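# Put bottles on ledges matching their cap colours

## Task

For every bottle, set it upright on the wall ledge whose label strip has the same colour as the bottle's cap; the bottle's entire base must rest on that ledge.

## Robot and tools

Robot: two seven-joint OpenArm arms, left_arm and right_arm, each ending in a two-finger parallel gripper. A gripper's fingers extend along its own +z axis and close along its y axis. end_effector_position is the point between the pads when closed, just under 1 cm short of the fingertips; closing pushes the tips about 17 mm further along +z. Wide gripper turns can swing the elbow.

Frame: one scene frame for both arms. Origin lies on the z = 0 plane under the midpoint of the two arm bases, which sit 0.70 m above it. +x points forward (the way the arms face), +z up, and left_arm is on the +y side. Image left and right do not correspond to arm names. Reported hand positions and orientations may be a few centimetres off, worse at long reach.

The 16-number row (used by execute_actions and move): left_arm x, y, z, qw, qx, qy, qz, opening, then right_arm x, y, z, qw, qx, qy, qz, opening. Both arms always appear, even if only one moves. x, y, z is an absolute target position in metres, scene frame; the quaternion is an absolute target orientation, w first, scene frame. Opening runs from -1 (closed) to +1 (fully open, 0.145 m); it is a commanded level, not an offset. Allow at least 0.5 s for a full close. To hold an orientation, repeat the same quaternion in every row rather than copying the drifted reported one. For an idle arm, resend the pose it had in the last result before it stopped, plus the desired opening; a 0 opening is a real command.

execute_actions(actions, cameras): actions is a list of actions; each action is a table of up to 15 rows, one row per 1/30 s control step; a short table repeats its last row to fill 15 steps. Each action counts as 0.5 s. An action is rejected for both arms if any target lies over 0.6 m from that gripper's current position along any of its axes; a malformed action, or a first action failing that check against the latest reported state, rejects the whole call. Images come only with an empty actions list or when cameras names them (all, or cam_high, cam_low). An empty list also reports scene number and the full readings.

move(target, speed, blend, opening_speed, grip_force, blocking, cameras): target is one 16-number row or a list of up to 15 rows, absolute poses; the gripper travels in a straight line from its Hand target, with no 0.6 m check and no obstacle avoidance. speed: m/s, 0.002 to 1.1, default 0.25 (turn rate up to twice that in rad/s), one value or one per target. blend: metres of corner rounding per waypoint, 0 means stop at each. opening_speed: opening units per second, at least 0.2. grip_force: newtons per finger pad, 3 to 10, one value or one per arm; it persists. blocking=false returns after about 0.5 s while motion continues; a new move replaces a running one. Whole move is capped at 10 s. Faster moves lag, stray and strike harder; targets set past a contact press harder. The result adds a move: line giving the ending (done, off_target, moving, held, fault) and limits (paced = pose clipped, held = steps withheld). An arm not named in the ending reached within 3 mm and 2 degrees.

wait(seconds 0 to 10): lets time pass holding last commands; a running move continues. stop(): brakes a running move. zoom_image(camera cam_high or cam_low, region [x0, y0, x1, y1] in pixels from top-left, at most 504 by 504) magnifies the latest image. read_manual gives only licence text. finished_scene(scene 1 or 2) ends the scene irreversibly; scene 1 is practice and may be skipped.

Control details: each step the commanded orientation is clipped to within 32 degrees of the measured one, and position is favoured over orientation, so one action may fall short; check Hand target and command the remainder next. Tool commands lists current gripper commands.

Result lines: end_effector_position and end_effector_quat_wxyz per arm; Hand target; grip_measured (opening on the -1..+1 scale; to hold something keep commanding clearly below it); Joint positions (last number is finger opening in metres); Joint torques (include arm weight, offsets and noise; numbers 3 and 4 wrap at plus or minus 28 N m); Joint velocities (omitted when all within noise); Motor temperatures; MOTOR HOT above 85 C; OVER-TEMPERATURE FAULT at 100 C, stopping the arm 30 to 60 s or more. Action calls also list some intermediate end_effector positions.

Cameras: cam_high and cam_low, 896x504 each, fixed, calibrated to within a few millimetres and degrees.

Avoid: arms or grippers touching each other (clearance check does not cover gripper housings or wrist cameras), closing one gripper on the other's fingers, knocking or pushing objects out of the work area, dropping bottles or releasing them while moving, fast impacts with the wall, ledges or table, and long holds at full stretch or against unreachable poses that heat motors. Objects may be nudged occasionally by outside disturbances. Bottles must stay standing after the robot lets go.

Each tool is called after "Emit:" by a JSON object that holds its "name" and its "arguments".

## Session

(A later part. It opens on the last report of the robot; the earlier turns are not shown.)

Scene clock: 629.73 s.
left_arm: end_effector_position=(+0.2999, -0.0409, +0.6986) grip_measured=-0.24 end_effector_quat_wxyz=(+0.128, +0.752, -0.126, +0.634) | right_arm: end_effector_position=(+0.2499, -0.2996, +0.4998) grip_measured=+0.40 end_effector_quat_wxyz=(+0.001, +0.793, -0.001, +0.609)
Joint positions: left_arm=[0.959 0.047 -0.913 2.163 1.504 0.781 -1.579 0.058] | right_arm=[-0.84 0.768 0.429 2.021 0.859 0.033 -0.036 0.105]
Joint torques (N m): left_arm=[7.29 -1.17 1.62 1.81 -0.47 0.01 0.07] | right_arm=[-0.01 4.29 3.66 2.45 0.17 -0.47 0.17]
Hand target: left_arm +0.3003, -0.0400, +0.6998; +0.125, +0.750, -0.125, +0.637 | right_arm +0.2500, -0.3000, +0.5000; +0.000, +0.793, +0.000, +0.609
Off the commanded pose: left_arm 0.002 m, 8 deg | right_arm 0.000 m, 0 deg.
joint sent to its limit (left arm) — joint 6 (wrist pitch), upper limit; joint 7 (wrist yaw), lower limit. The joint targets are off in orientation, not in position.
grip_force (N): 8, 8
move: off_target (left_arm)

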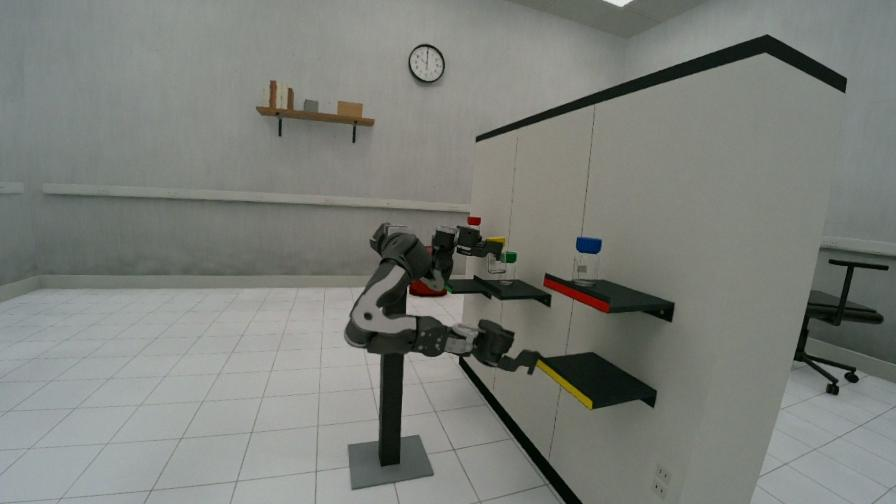

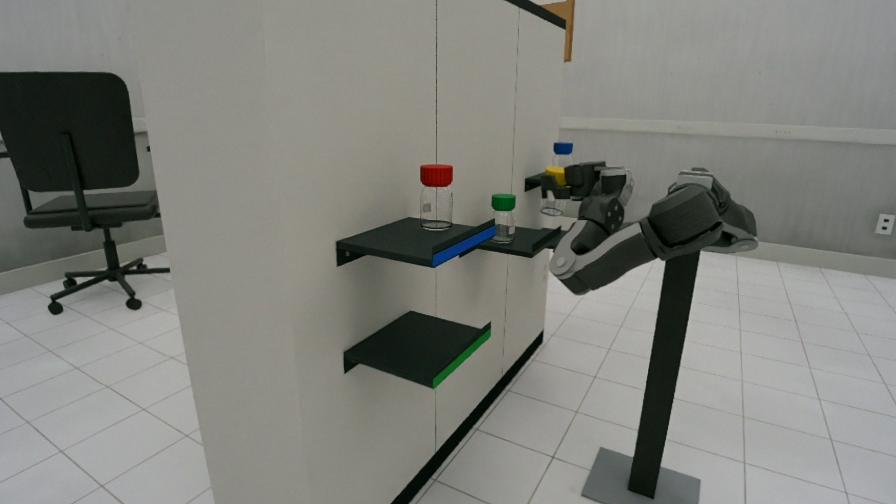

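Emit:
{"name": "move", "arguments": {"target": [[0.34,-0.046,0.70,0.0795,0.7866,-0.1036,0.6036,-0.7,0.25,-0.3,0.5,0,0.7934,0,0.6088,0.4]], "speed": 0.1, "cameras": ["all"]}}

Emit:
{"name": "zoom_image", "arguments": {"camera": "cam_low", "region": [470, 130, 630, 260]}}

Emit:
{"name": "zoom_image", "arguments": {"camera": "cam_high", "region": [430, 200, 580, 310]}}

Scene clock: 646.67 s.
left_arm: end_effector_position=(+0.3399, -0.0467, +0.6976) grip_measured=-0.24 end_effector_quat_wxyz=(+0.084, +0.785, -0.108, +0.604) | right_arm: end_effector_position=(+0.2499, -0.2996, +0.4998) grip_measured=+0.40 end_effector_quat_wxyz=(+0.001, +0.793, -0.001, +0.609)
Joint positions: left_arm=[1.075 0.001 -0.891 1.925 1.575 0.781 -1.579 0.058] | right_arm=[-0.84 0.768 0.429 2.021 0.859 0.033 -0.036 0.105]
Joint torques (N m): left_arm=[9.16 -1.23 2.17 1.96 -0.38 -0.13 0.06] | right_arm=[-0.01 4.29 3.66 2.51 0.17 -0.46 0.2]
Hand target: left_arm +0.3402, -0.0460, +0.6999; +0.084, +0.783, -0.106, +0.607 | right_arm +0.2500, -0.3000, +0.5000; +0.000, +0.793, +0.000, +0.609
Off the commanded pose: left_arm 0.003 m, 1 deg | right_arm 0.000 m, 0 deg.
joint sent to its limit (left arm) — joint 7 (wrist yaw), lower limit. The joint targets still meet the commanded pose.
grip_force (N): 8, 8
move: done

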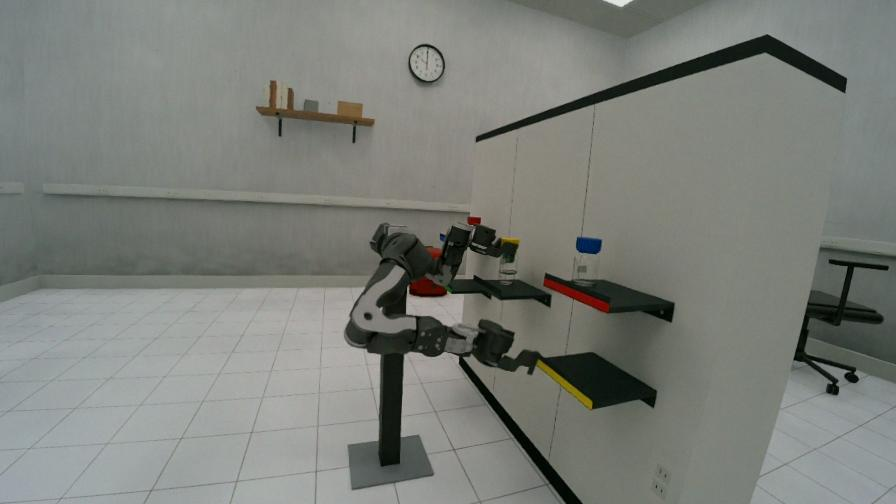

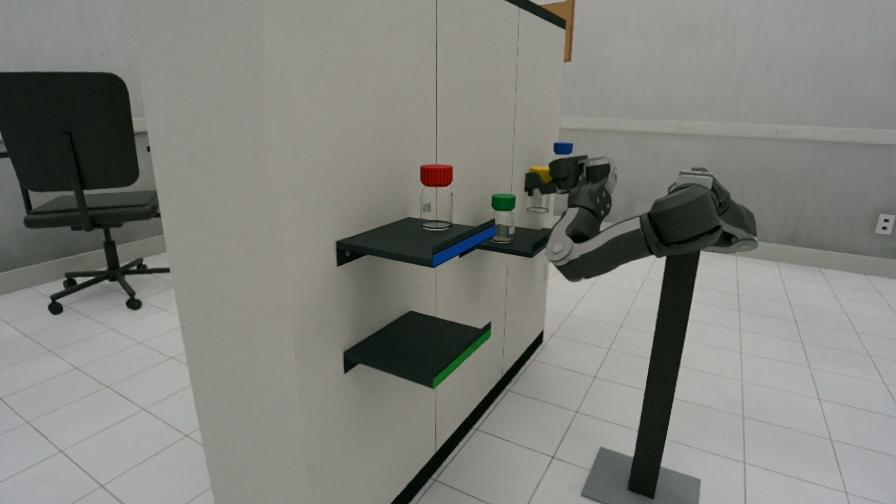

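Scaled by 3.150 from the camera's 896x504 image, which has a finer 1280x720 frame.

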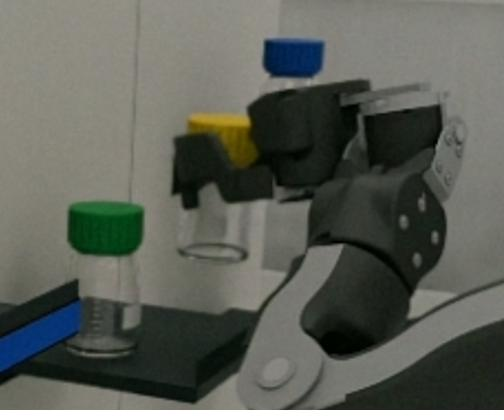

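Scaled by 3.360 from the camera's 896x504 image, which has a finer 1280x720 frame.

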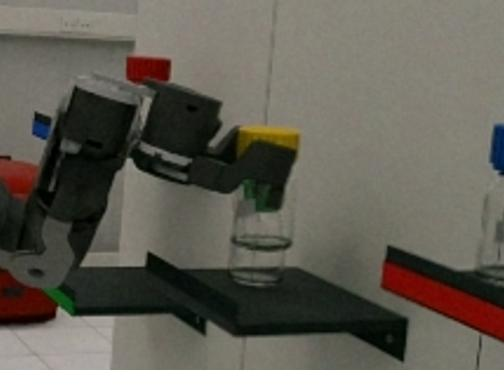

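Emit:
{"name": "move", "arguments": {"target": [[0.385,-0.048,0.695,0.0795,0.7866,-0.1036,0.6036,-0.7,0.25,-0.3,0.5,0,0.7934,0,0.6088,0.4],[0.385,-0.048,0.665,0.0795,0.7866,-0.1036,0.6036,-0.7,0.25,-0.3,0.5,0,0.7934,0,0.6088,0.4]], "speed": [0.1,0.06], "cameras": ["all"]}}

Emit:
{"name": "zoom_image", "arguments": {"camera": "cam_low", "region": [470, 150, 590, 260]}}

Emit:
{"name": "zoom_image", "arguments": {"camera": "cam_high", "region": [460, 230, 570, 310]}}

Scene clock: 660.83 s.
left_arm: end_effector_position=(+0.3856, -0.0473, +0.6633) grip_measured=-0.24 end_effector_quat_wxyz=(+0.077, +0.789, -0.103, +0.600) | right_arm: end_effector_position=(+0.2499, -0.2996, +0.4998) grip_measured=+0.40 end_effector_quat_wxyz=(+0.001, +0.793, -0.001, +0.609)
Joint positions: left_arm=[1.072 0.078 -0.968 1.724 1.384 0.671 -1.264 0.058] | right_arm=[-0.84 0.768 0.429 2.021 0.859 0.033 -0.036 0.105]
Joint torques (N m): left_arm=[9.11 -0.99 2.07 3.3 -0.5 -0.42 0.24] | right_arm=[-0.01 4.23 3.54 2.51 0.18 -0.46 0.19]
Hand target: left_arm +0.3850, -0.0480, +0.6650; +0.079, +0.787, -0.104, +0.604 | right_arm +0.2500, -0.3000, +0.5000; +0.000, +0.793, +0.000, +0.609
Off the commanded pose: left_arm 0.002 m, 1 deg | right_arm 0.000 m, 0 deg.
grip_force (N): 8, 8
move: done

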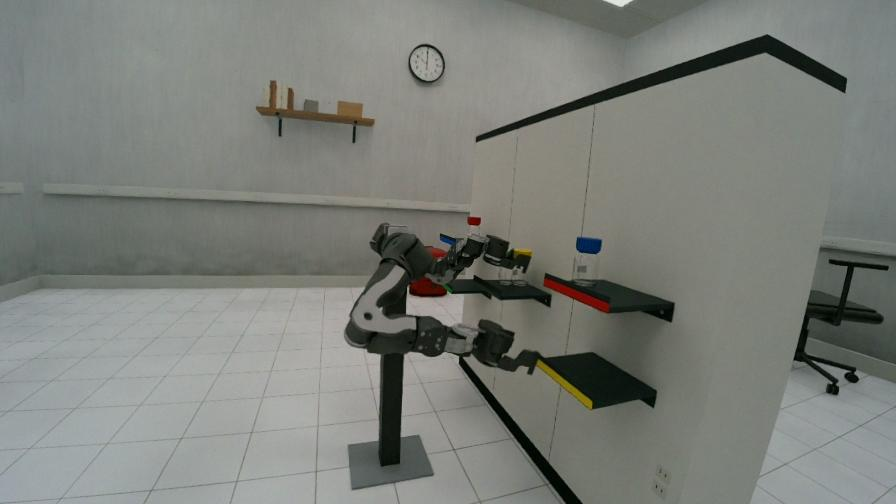

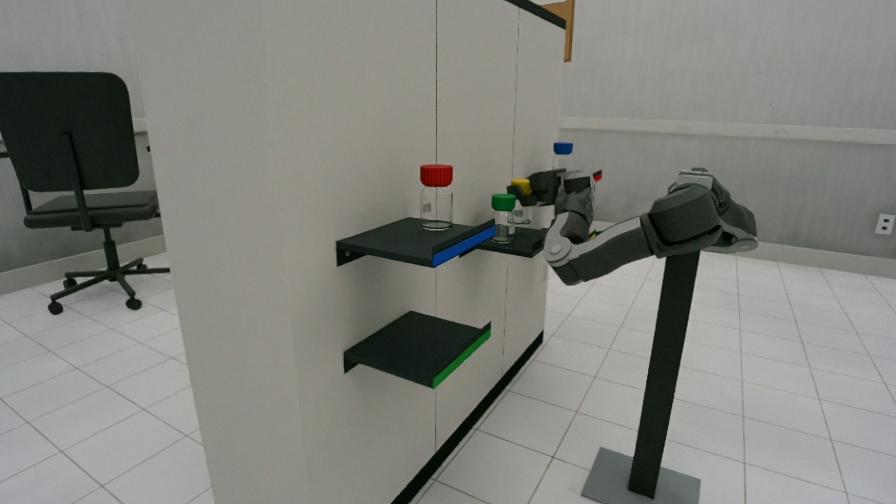

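Scaled by 4.200 from the camera's 896x504 image, which has a finer 1280x720 frame.

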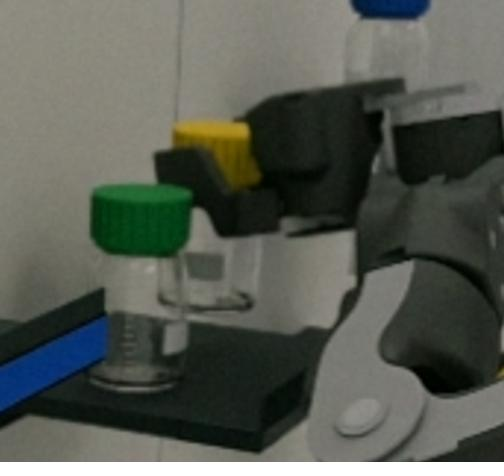

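Scaled by 4.582 from the camera's 896x504 image, which has a finer 1280x720 frame.

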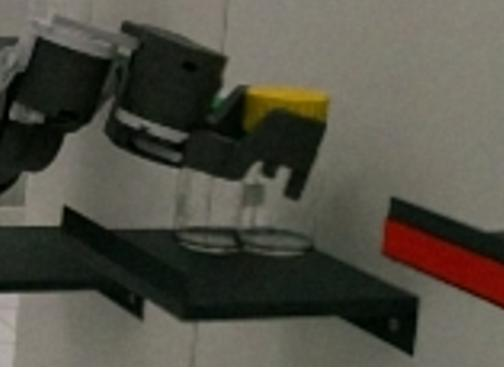

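Emit:
{"name": "move", "arguments": {"target": [[0.385,-0.048,0.652,0.0795,0.7866,-0.1036,0.6036,-0.7,0.25,-0.3,0.5,0,0.7934,0,0.6088,0.4]], "speed": 0.03, "cameras": ["all"]}}

Emit:
{"name": "zoom_image", "arguments": {"camera": "cam_high", "region": [460, 230, 570, 310]}}

Scene clock: 672.57 s.
left_arm: end_effector_position=(+0.3856, -0.0474, +0.6511) grip_measured=-0.24 end_effector_quat_wxyz=(+0.078, +0.789, -0.103, +0.601) | right_arm: end_effector_position=(+0.2499, -0.2996, +0.4998) grip_measured=+0.40 end_effector_quat_wxyz=(+0.001, +0.793, -0.001, +0.609)
Joint positions: left_arm=[1.048 0.097 -1.002 1.725 1.351 0.631 -1.236 0.058] | right_arm=[-0.84 0.768 0.429 2.021 0.859 0.033 -0.036 0.105]
Joint torques (N m): left_arm=[8.69 -0.86 1.96 3.44 -0.51 -0.45 0.24] | right_arm=[-0.04 4.31 3.56 2.44 0.18 -0.45 0.21]
Motor temperatures (°C): left_arm=[28 23 25 21 22 24 21] | right_arm=[20 24 24 20 20 21 21]
Hand target: left_arm +0.3850, -0.0480, +0.6520; +0.080, +0.787, -0.104, +0.603 | right_arm +0.2500, -0.3000, +0.5000; +0.000, +0.793, +0.000, +0.609
Off the commanded pose: left_arm 0.001 m, 0 deg | right_arm 0.000 m, 0 deg.
grip_force (N): 8, 8
move: done

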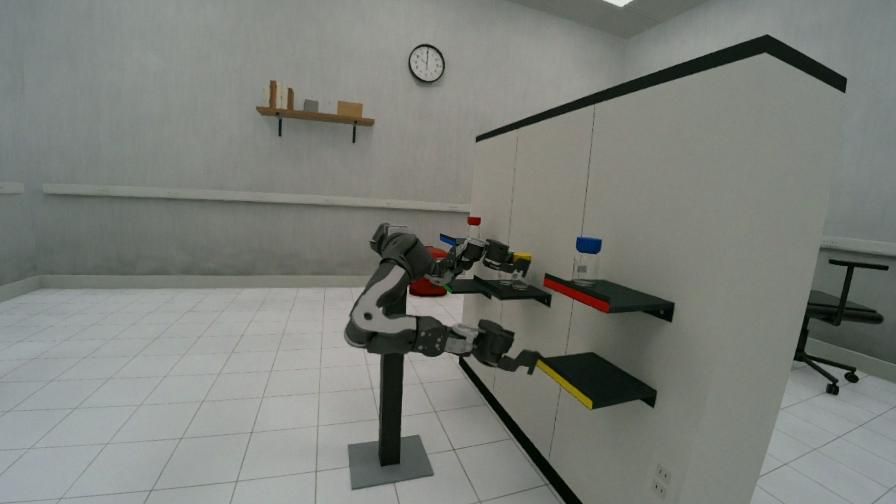

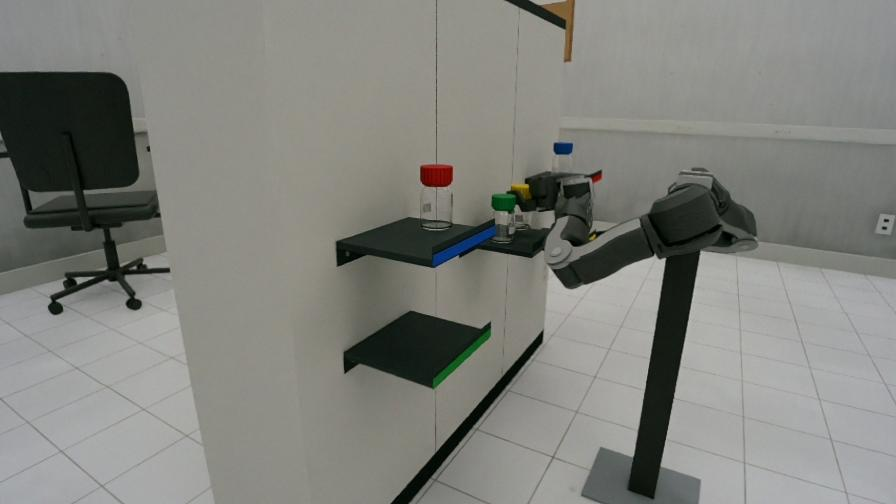

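Scaled by 4.582 from the camera's 896x504 image, which has a finer 1280x720 frame.

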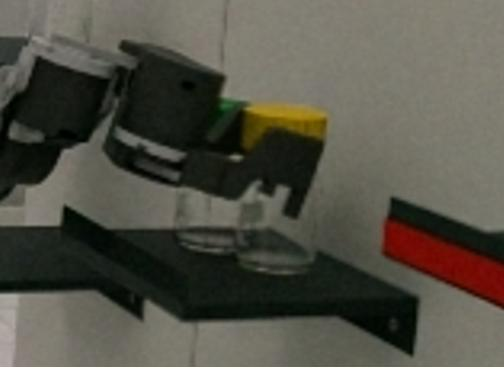

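Emit:
{"name": "move", "arguments": {"target": [[0.385,-0.048,0.646,0.0795,0.7866,-0.1036,0.6036,-0.7,0.25,-0.3,0.5,0,0.7934,0,0.6088,0.4]], "speed": 0.02, "cameras": ["all"]}}

Emit:
{"name": "zoom_image", "arguments": {"camera": "cam_high", "region": [460, 230, 570, 310]}}

Emit:
{"name": "zoom_image", "arguments": {"camera": "cam_low", "region": [480, 160, 570, 250]}}

Scene clock: 682.50 s.
left_arm: end_effector_position=(+0.3854, -0.0476, +0.6457) grip_measured=-0.24 end_effector_quat_wxyz=(+0.078, +0.789, -0.103, +0.601) | right_arm: end_effector_position=(+0.2499, -0.2996, +0.4998) grip_measured=+0.40 end_effector_quat_wxyz=(+0.001, +0.793, -0.001, +0.609)
Joint positions: left_arm=[1.039 0.107 -1.02 1.725 1.339 0.61 -1.225 0.058] | right_arm=[-0.84 0.768 0.429 2.021 0.859 0.033 -0.036 0.105]
Joint torques (N m): left_arm=[8.51 -0.8 1.95 3.33 -0.51 -0.45 0.24] | right_arm=[0.15 4.23 3.52 2.47 0.15 -0.47 0.18]
Hand target: left_arm +0.3849, -0.0481, +0.6460; +0.080, +0.787, -0.104, +0.604 | right_arm +0.2500, -0.3000, +0.5000; +0.000, +0.793, +0.000, +0.609
Off the commanded pose: left_arm 0.001 m, 0 deg | right_arm 0.000 m, 0 deg.
grip_force (N): 8, 8
move: done

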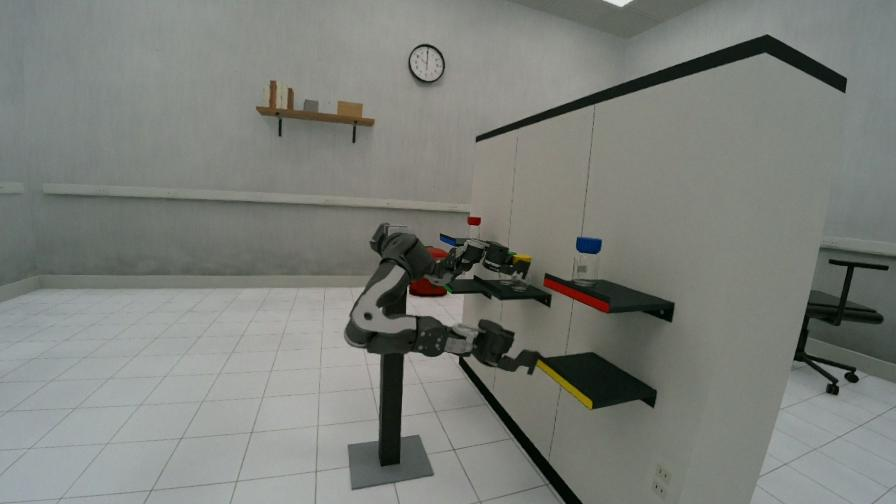

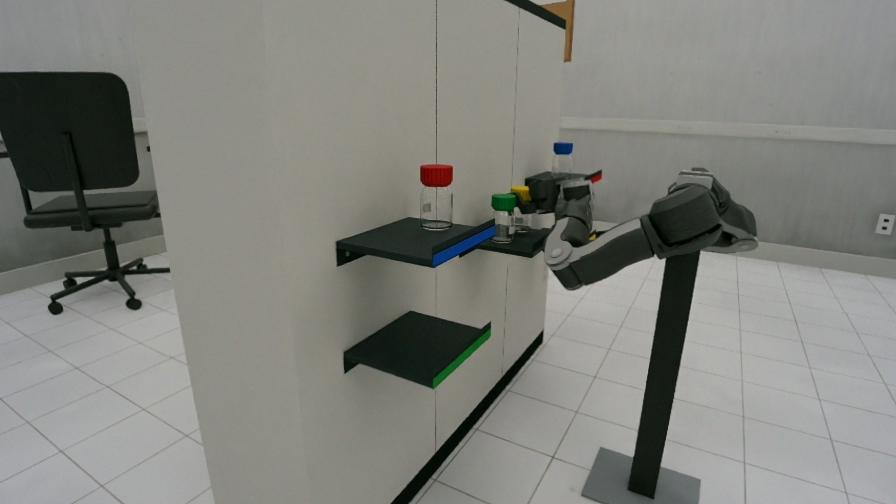

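Scaled by 4.582 from the camera's 896x504 image, which has a finer 1280x720 frame.

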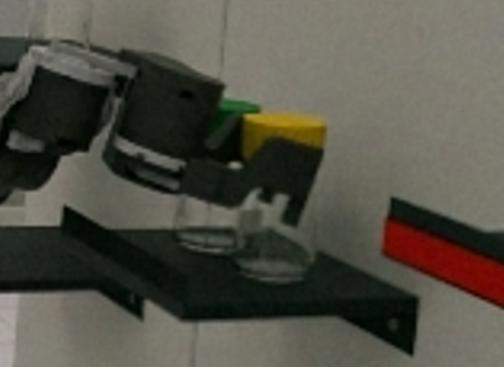

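Scaled by 5.600 from the camera's 896x504 image, which has a finer 1280x720 frame.

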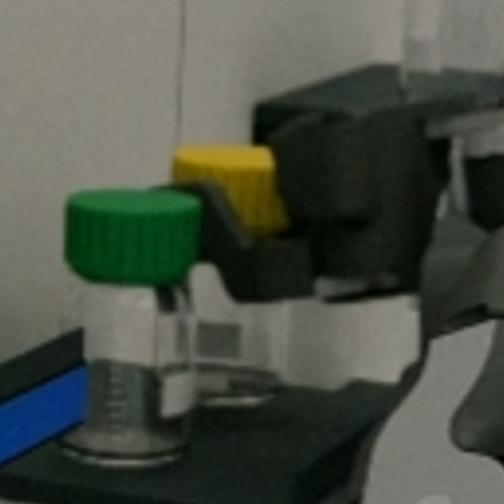

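Emit:
{"name": "move", "arguments": {"target": [[0.385,-0.048,0.640,0.0795,0.7866,-0.1036,0.6036,-0.7,0.25,-0.3,0.5,0,0.7934,0,0.6088,0.4]], "speed": 0.02, "cameras": ["all"]}}

Emit:
{"name": "zoom_image", "arguments": {"camera": "cam_high", "region": [460, 230, 570, 310]}}

Scene clock: 689.57 s.
left_arm: end_effector_position=(+0.3854, -0.0475, +0.6410) grip_measured=-0.24 end_effector_quat_wxyz=(+0.078, +0.787, -0.103, +0.603) | right_arm: end_effector_position=(+0.2499, -0.2996, +0.4998) grip_measured=+0.40 end_effector_quat_wxyz=(+0.001, +0.793, -0.001, +0.609)
Joint positions: left_arm=[1.032 0.116 -1.038 1.725 1.325 0.588 -1.214 0.058] | right_arm=[-0.84 0.768 0.429 2.021 0.859 0.033 -0.036 0.105]
Joint torques (N m): left_arm=[8.11 -0.78 1.85 3.07 -0.45 -0.45 0.25] | right_arm=[-0.01 4.23 3.63 2.41 0.18 -0.44 0.17]
Hand target: left_arm +0.3849, -0.0481, +0.6401; +0.080, +0.786, -0.104, +0.604 | right_arm +0.2500, -0.3000, +0.5000; +0.000, +0.793, +0.000, +0.609
Off the commanded pose: left_arm 0.001 m, 0 deg | right_arm 0.000 m, 0 deg.
grip_force (N): 8, 8
move: done

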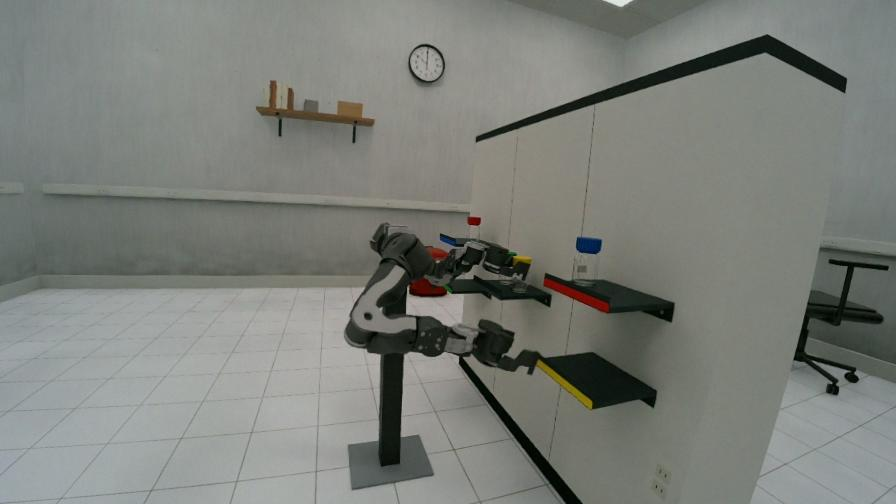

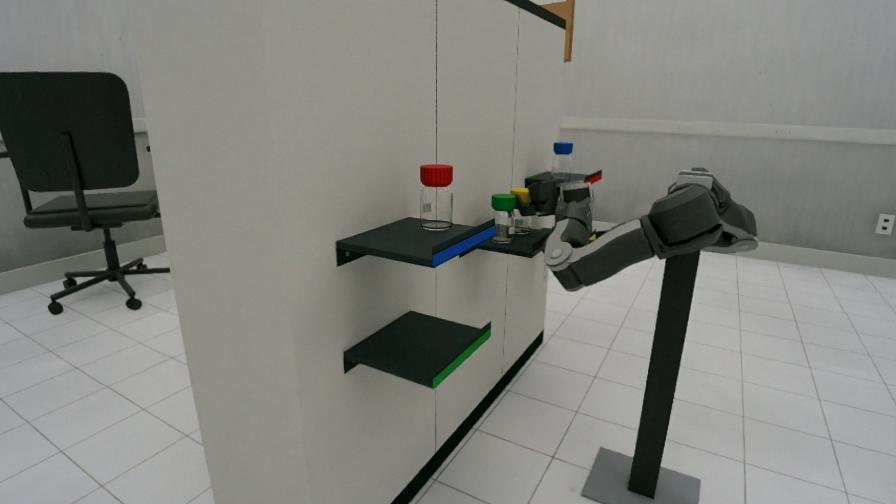

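Scaled by 4.582 from the camera's 896x504 image, which has a finer 1280x720 frame.

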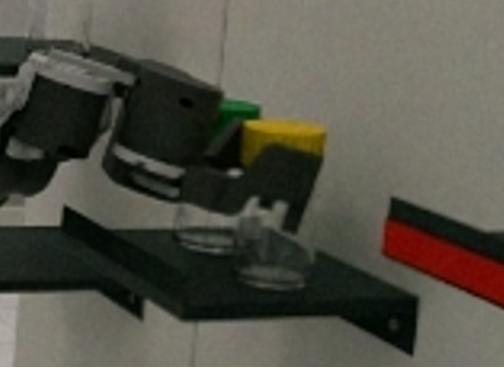

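Emit:
{"name": "move", "arguments": {"target": [[0.385,-0.048,0.635,0.0795,0.7866,-0.1036,0.6036,-0.7,0.25,-0.3,0.5,0,0.7934,0,0.6088,0.4]], "speed": 0.02, "cameras": ["cam_high"]}}

Emit:
{"name": "zoom_image", "arguments": {"camera": "cam_high", "region": [460, 230, 570, 310]}}

Scene clock: 696.47 s.
left_arm: end_effector_position=(+0.3860, -0.0471, +0.6403) grip_measured=-0.24 end_effector_quat_wxyz=(+0.079, +0.783, -0.099, +0.609) | right_arm: end_effector_position=(+0.2499, -0.2996, +0.4998) grip_measured=+0.40 end_effector_quat_wxyz=(+0.001, +0.793, -0.001, +0.609)
Joint positions: left_arm=[1.026 0.121 -1.046 1.725 1.303 0.567 -1.204 0.058] | right_arm=[-0.84 0.768 0.429 2.021 0.859 0.033 -0.036 0.105]
Joint torques (N m): left_arm=[6.87 -0.54 1.43 2.67 -0.23 -0.23 0.25] | right_arm=[-0.01 4.26 3.6 2.5 0.17 -0.44 0.17]
Hand target: left_arm +0.3849, -0.0480, +0.6350; +0.079, +0.787, -0.104, +0.604 | right_arm +0.2500, -0.3000, +0.5000; +0.000, +0.793, +0.000, +0.609
Off the commanded pose: left_arm 0.006 m, 1 deg | right_arm 0.000 m, 0 deg.
grip_force (N): 8, 8
move: off_target (left_arm)
Images, in order (width x height): cam_high 896x504.

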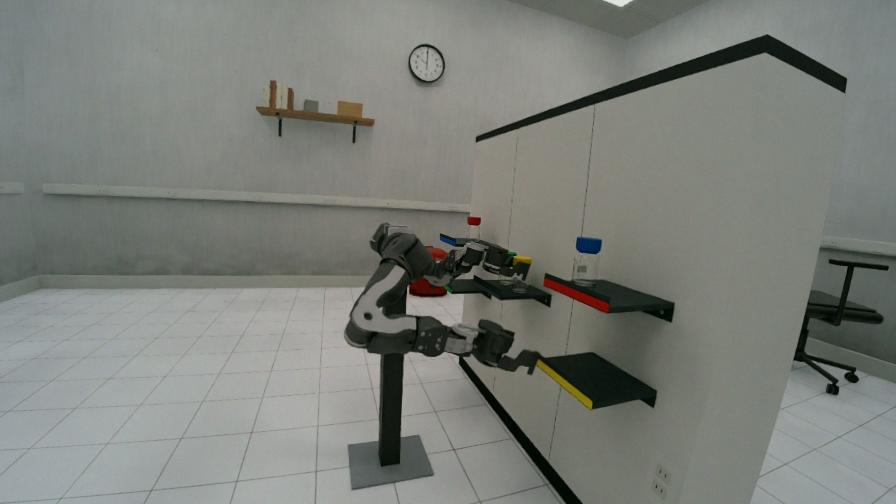

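Scaled by 4.582 from the camera's 896x504 image, which has a finer 1280x720 frame.

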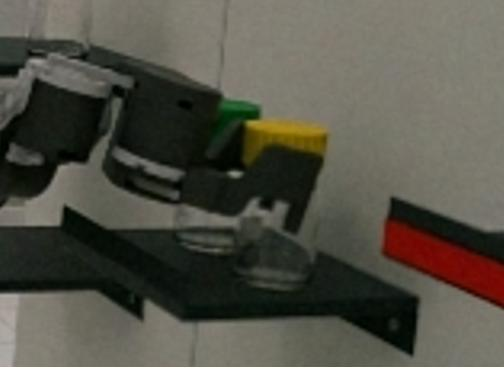

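Emit:
{"name": "move", "arguments": {"target": [[0.386,-0.047,0.6395,0.0795,0.7866,-0.1036,0.6036,-0.7,0.25,-0.3,0.5,0,0.7934,0,0.6088,0.4],[0.386,-0.047,0.6395,0.0795,0.7866,-0.1036,0.6036,0.02,0.25,-0.3,0.5,0,0.7934,0,0.6088,0.4]], "speed": 0.05, "opening_speed": 0.6, "cameras": ["all"]}}

Emit:
{"name": "zoom_image", "arguments": {"camera": "cam_high", "region": [460, 230, 570, 310]}}

Emit:
{"name": "zoom_image", "arguments": {"camera": "cam_low", "region": [480, 160, 570, 250]}}

Scene clock: 708.73 s.
left_arm: end_effector_position=(+0.3856, -0.0475, +0.6397) grip_measured=+0.02 end_effector_quat_wxyz=(+0.080, +0.786, -0.103, +0.604) | right_arm: end_effector_position=(+0.2499, -0.2996, +0.4998) grip_measured=+0.40 end_effector_quat_wxyz=(+0.001, +0.793, -0.001, +0.609)
Joint positions: left_arm=[1.029 0.121 -1.042 1.725 1.318 0.578 -1.204 0.077] | right_arm=[-0.84 0.768 0.429 2.021 0.859 0.033 -0.036 0.105]
Joint torques (N m): left_arm=[9.01 -0.7 2.62 2.65 -0.23 -0.21 0.15] | right_arm=[0.01 4.34 3.55 2.51 0.16 -0.46 0.17]
Hand target: left_arm +0.3860, -0.0470, +0.6395; +0.079, +0.787, -0.103, +0.604 | right_arm +0.2500, -0.3000, +0.5000; +0.000, +0.793, +0.000, +0.609
Off the commanded pose: left_arm 0.001 m, 0 deg | right_arm 0.000 m, 0 deg.
grip_force (N): 8, 8
move: done

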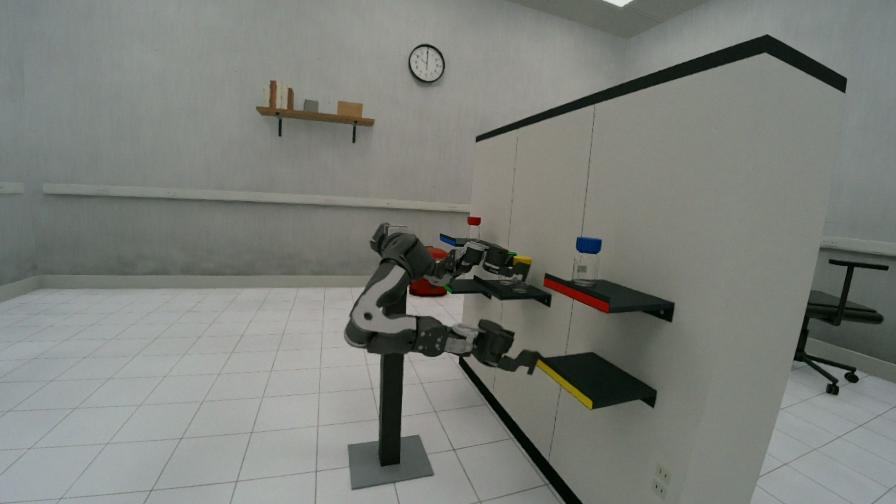

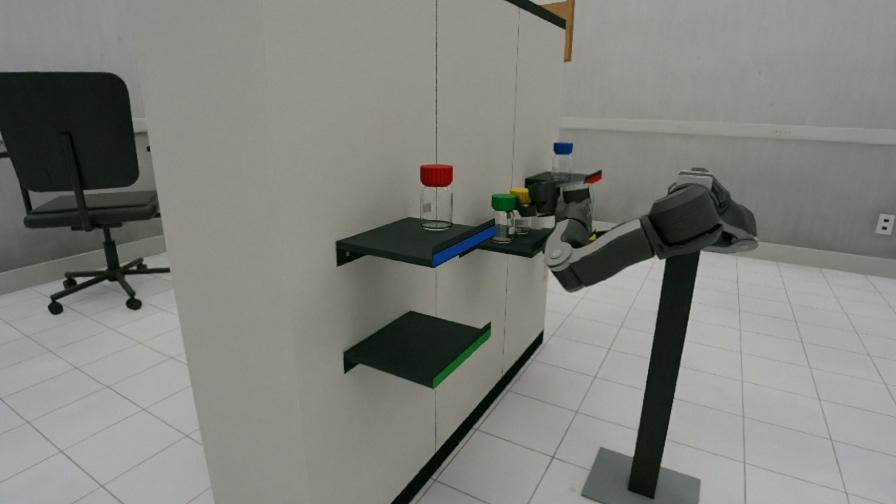

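Scaled by 4.582 from the camera's 896x504 image, which has a finer 1280x720 frame.

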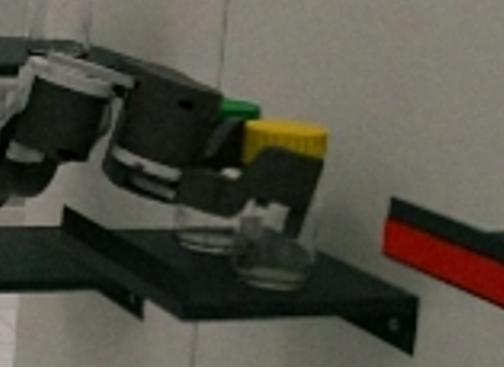

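Scaled by 5.600 from the camera's 896x504 image, which has a finer 1280x720 frame.

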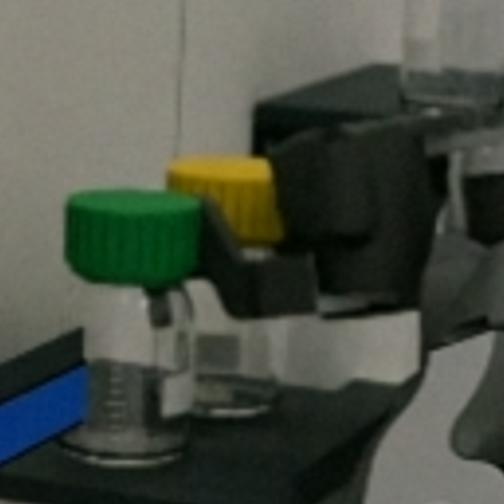

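Emit:
{"name": "move", "arguments": {"target": [[0.27,-0.016,0.645,0.0795,0.7866,-0.1036,0.6036,0.02,0.25,-0.3,0.5,0,0.7934,0,0.6088,0.1],[0.26,0.1,0.65,0,0.7934,0,0.6088,0.02,0.25,-0.2,0.58,0,0.7934,0,0.6088,0.1],[0.26,0.22,0.65,0,0.7934,0,0.6088,0.4,0.26,-0.069,0.645,-0.0531,0.7904,0.0691,0.6065,0.1]], "speed": [0.1,0.2,0.2], "blend": [0.02,0.03,0], "cameras": ["all"]}}

Emit:
{"name": "zoom_image", "arguments": {"camera": "cam_high", "region": [460, 230, 570, 310]}}

Emit:
{"name": "zoom_image", "arguments": {"camera": "cam_low", "region": [480, 160, 600, 260]}}

Scene clock: 740.37 s.
left_arm: end_effector_position=(+0.2605, +0.2207, +0.6511) grip_measured=+0.40 end_effector_quat_wxyz=(+0.081, +0.775, -0.097, +0.619) | right_arm: end_effector_position=(+0.2601, -0.0686, +0.6458) grip_measured=+0.10 end_effector_quat_wxyz=(+0.029, +0.695, -0.031, +0.718)
Joint positions: left_arm=[1.473 1.978 -1.563 2.432 1.584 0.134 -0.203 0.105] | right_arm=[-0.178 -0.178 -0.707 2.442 -0.386 0.784 -0.487 0.083]
Joint torques (N m): left_arm=[1.86 0.22 1.47 0.44 0.1 -0.53 0.06] | right_arm=[1.02 -2.12 -0.31 2.71 -0.15 -0.33 0.18]
Hand target: left_arm +0.2605, +0.2205, +0.6499; +0.082, +0.777, -0.096, +0.617 | right_arm +0.2604, -0.0687, +0.6446; +0.030, +0.697, -0.029, +0.716
Off the commanded pose: left_arm 0.001 m, 15 deg | right_arm 0.001 m, 22 deg.
joint read past its limit (left arm) — joint 4 (elbow), upper limit, where the elbow is as bent as it goes.
joint read past its limit (right arm) — joint 2 (shoulder roll), lower limit; joint 4 (elbow), upper limit, where the elbow is as bent as it goes.
joint sent to its limit (left arm) — joint 3 (upper arm roll), lower limit; joint 4 (elbow), upper limit, where the elbow is as bent as it goes; joint 5 (forearm roll), upper limit. The joint targets are off in orientation, not in position.
joint sent to its limit (right arm) — joint 2 (shoulder roll), lower limit; joint 4 (elbow), upper limit, where the elbow is as bent as it goes; joint 6 (wrist pitch), upper limit. The joint targets are off in orientation, not in position.
grip_force (N): 8, 8
move: off_target (left_arm, right_arm); blend cut to 0 m at target 1; target 3's new opening was sent with left_arm's hand 0.001 m and 15 deg from that target; limits=paced

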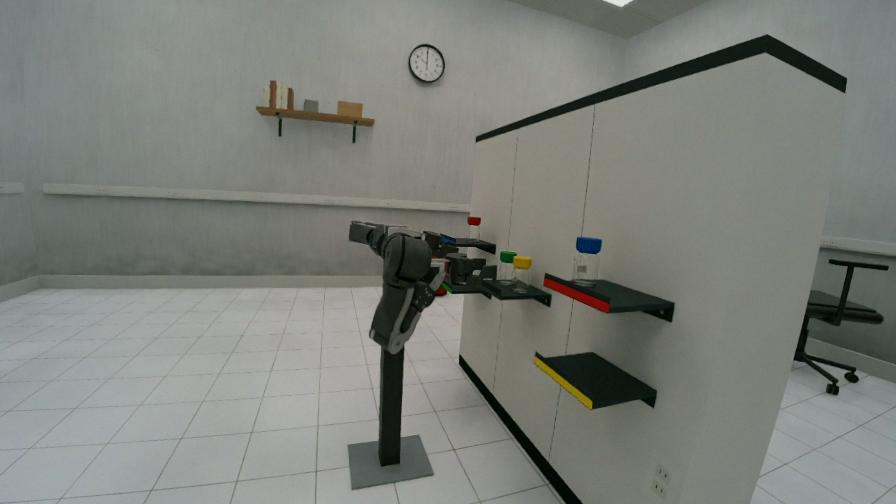

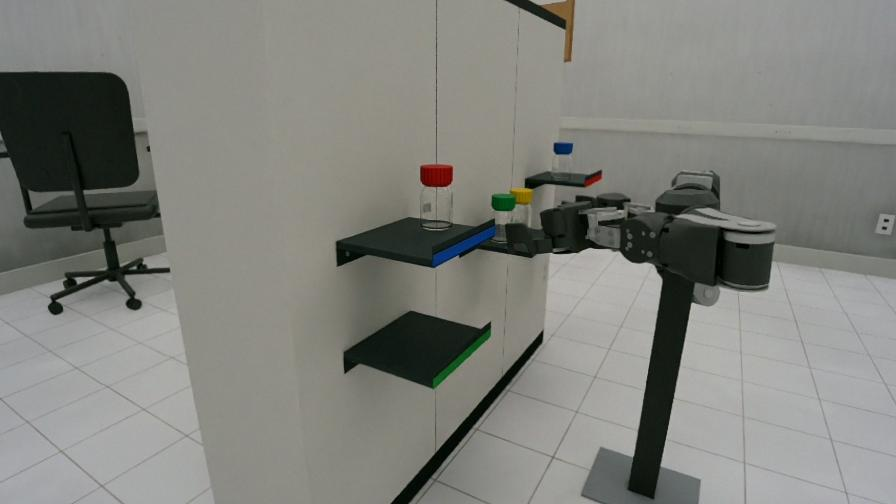

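Scaled by 4.582 from the camera's 896x504 image, which has a finer 1280x720 frame.

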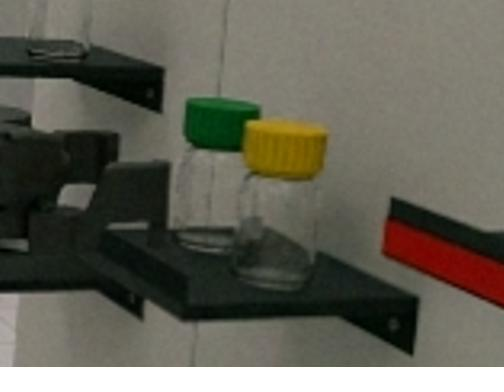

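Scaled by 4.200 from the camera's 896x504 image, which has a finer 1280x720 frame.

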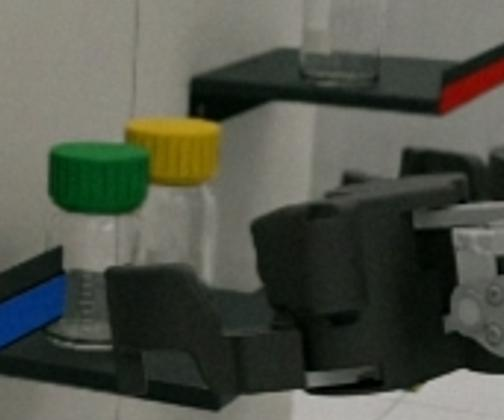

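Emit:
{"name": "move", "arguments": {"target": [[0.28,0.2,0.54,0,0.7934,0,0.6088,0.4,0.32,-0.068,0.66,-0.0531,0.7904,0.0691,0.6065,0.1],[0.28,0.24,0.48,0.3044,0.6871,0.3967,0.5272,0.4,0.32,-0.068,0.65,-0.0531,0.7904,0.0691,0.6065,0.1],[0.28,0.24,0.48,0,0.7934,0,0.6088,0.4,0.32,-0.0655,0.645,-0.0531,0.7904,0.0691,0.6065,0.1]], "speed": 0.2, "blend": [0.02,0,0], "cameras": ["all"]}}

Emit:
{"name": "zoom_image", "arguments": {"camera": "cam_high", "region": [440, 210, 570, 310]}}

Emit:
{"name": "zoom_image", "arguments": {"camera": "cam_low", "region": [480, 160, 600, 260]}}

Scene clock: 806.40 s.
left_arm: end_effector_position=(+0.2804, +0.2397, +0.4811) grip_measured=+0.40 end_effector_quat_wxyz=(+0.002, +0.792, -0.001, +0.610) | right_arm: end_effector_position=(+0.3198, -0.0660, +0.6463) grip_measured=+0.10 end_effector_quat_wxyz=(-0.062, +0.689, +0.063, +0.719)
Joint positions: left_arm=[-0.525 0.828 -0.035 2.031 0.778 0.03 -0.353 0.105] | right_arm=[0.066 -0.177 -0.288 2.296 -0.227 0.785 0.043 0.083]
Joint torques (N m): left_arm=[1.99 3.57 1.44 4.23 -0.09 -0.53 -0.02] | right_arm=[2.65 -1.91 -1.42 2.59 0.09 -0.37 -0.11]
Hand target: left_arm +0.2801, +0.2400, +0.4801; +0.000, +0.793, +0.000, +0.609 | right_arm +0.3200, -0.0655, +0.6447; -0.061, +0.691, +0.063, +0.717
Off the commanded pose: left_arm 0.001 m, 0 deg | right_arm 0.001 m, 17 deg.
joint sent to its limit (right arm) — joint 2 (shoulder roll), lower limit; joint 6 (wrist pitch), upper limit. The joint targets are off in orientation, not in position.
grip_force (N): 8, 8
move: off_target (right_arm)

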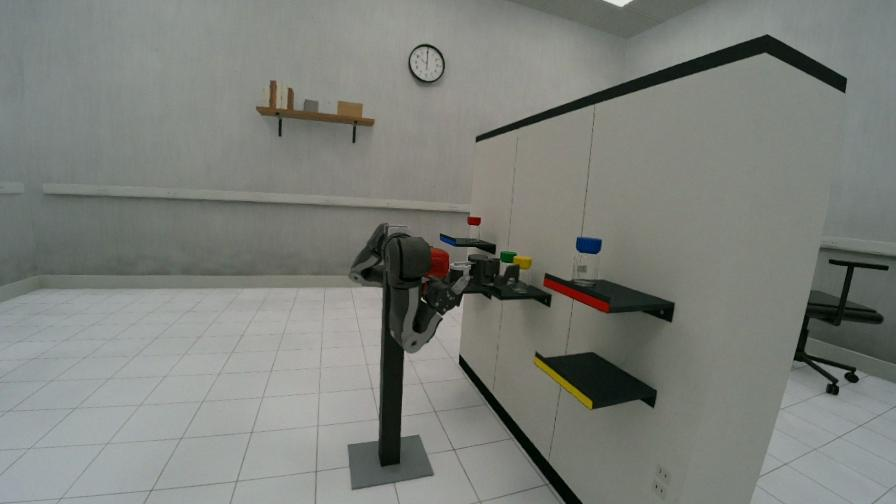

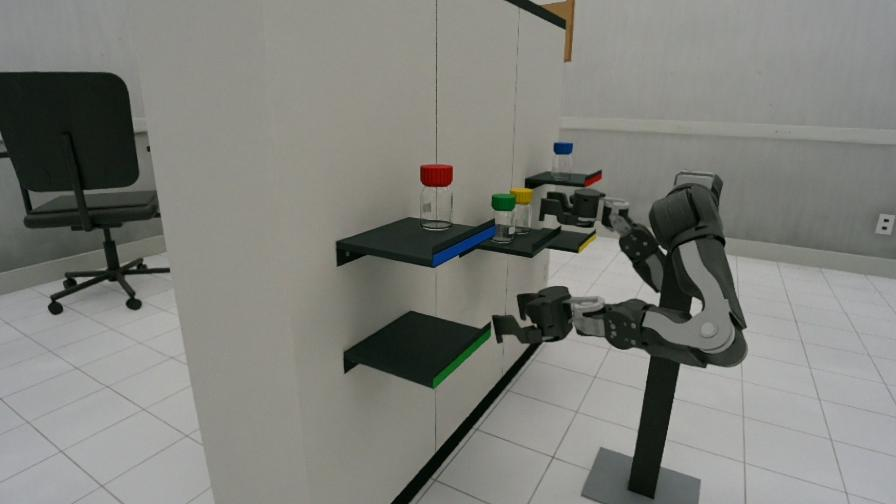

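Scaled by 3.877 from the camera's 896x504 image, which has a finer 1280x720 frame.

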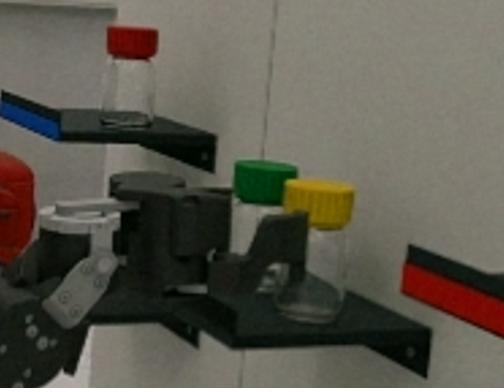

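Scaled by 4.200 from the camera's 896x504 image, which has a finer 1280x720 frame.

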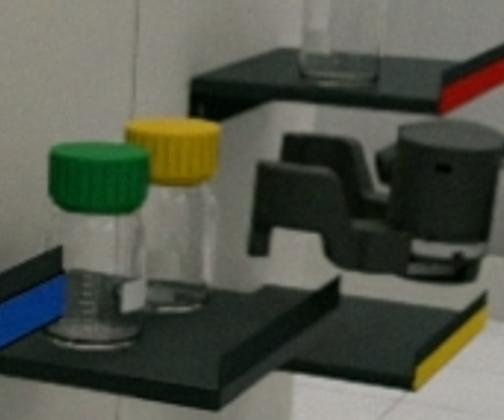

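Emit:
{"name": "move", "arguments": {"target": [[0.28,0.24,0.48,0,0.7934,0,0.6088,0.4,0.342,-0.053,0.643,-0.0531,0.7904,0.0691,0.6065,0.16]], "speed": 0.1, "cameras": ["all"]}}

Emit:
{"name": "zoom_image", "arguments": {"camera": "cam_high", "region": [470, 230, 560, 310]}}

Emit:
{"name": "zoom_image", "arguments": {"camera": "cam_low", "region": [480, 160, 580, 250]}}

Scene clock: 853.83 s.
left_arm: end_effector_position=(+0.2804, +0.2397, +0.4810) grip_measured=+0.40 end_effector_quat_wxyz=(+0.002, +0.792, -0.001, +0.610) | right_arm: end_effector_position=(+0.3418, -0.0536, +0.6431) grip_measured=+0.16 end_effector_quat_wxyz=(-0.065, +0.696, +0.059, +0.713)
Joint positions: left_arm=[-0.525 0.828 -0.035 2.031 0.778 0.03 -0.353 0.105] | right_arm=[0.164 -0.177 -0.315 2.174 -0.159 0.785 -0.051 0.087]
Joint torques (N m): left_arm=[1.99 3.49 1.48 4.23 -0.09 -0.52 -0.01] | right_arm=[4 -2.15 -1.36 2.74 0.16 -0.4 -0.15]
Motor temperatures (°C): left_arm=[23 22 24 22 22 24 21] | right_arm=[21 23 23 20 20 20 21]
Hand target: left_arm +0.2801, +0.2400, +0.4801; +0.000, +0.793, +0.000, +0.609 | right_arm +0.3421, -0.0530, +0.6427; -0.065, +0.697, +0.059, +0.712
Off the commanded pose: left_arm 0.001 m, 0 deg | right_arm 0.001 m, 16 deg.
joint sent to its limit (right arm) — joint 2 (shoulder roll), lower limit; joint 6 (wrist pitch), upper limit. The joint targets are off in orientation, not in position.
grip_force (N): 8, 8
move: off_target (right_arm)

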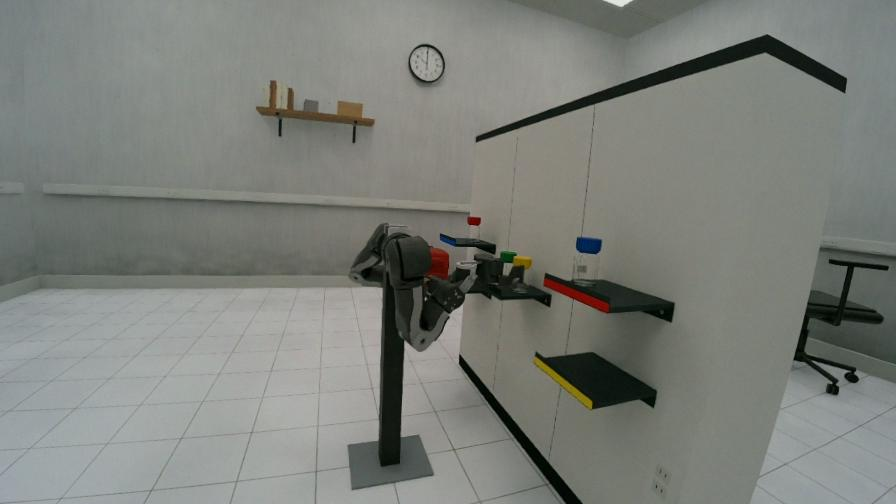

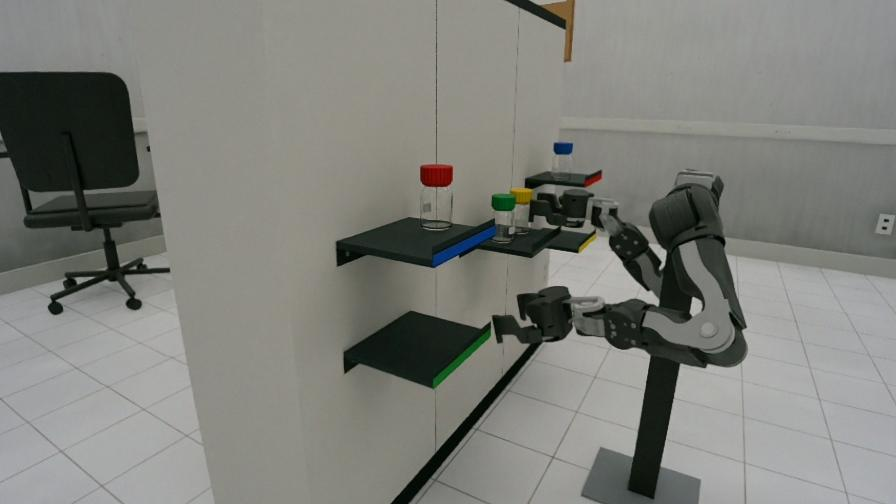

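Scaled by 5.600 from the camera's 896x504 image, which has a finer 1280x720 frame.

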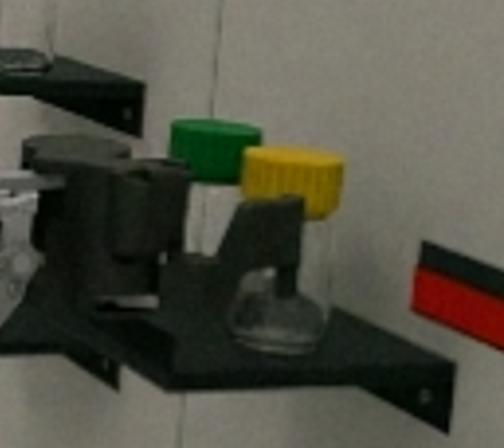

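Scaled by 5.040 from the camera's 896x504 image, which has a finer 1280x720 frame.

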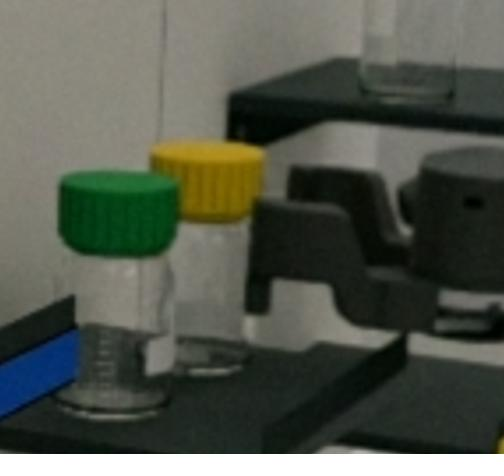

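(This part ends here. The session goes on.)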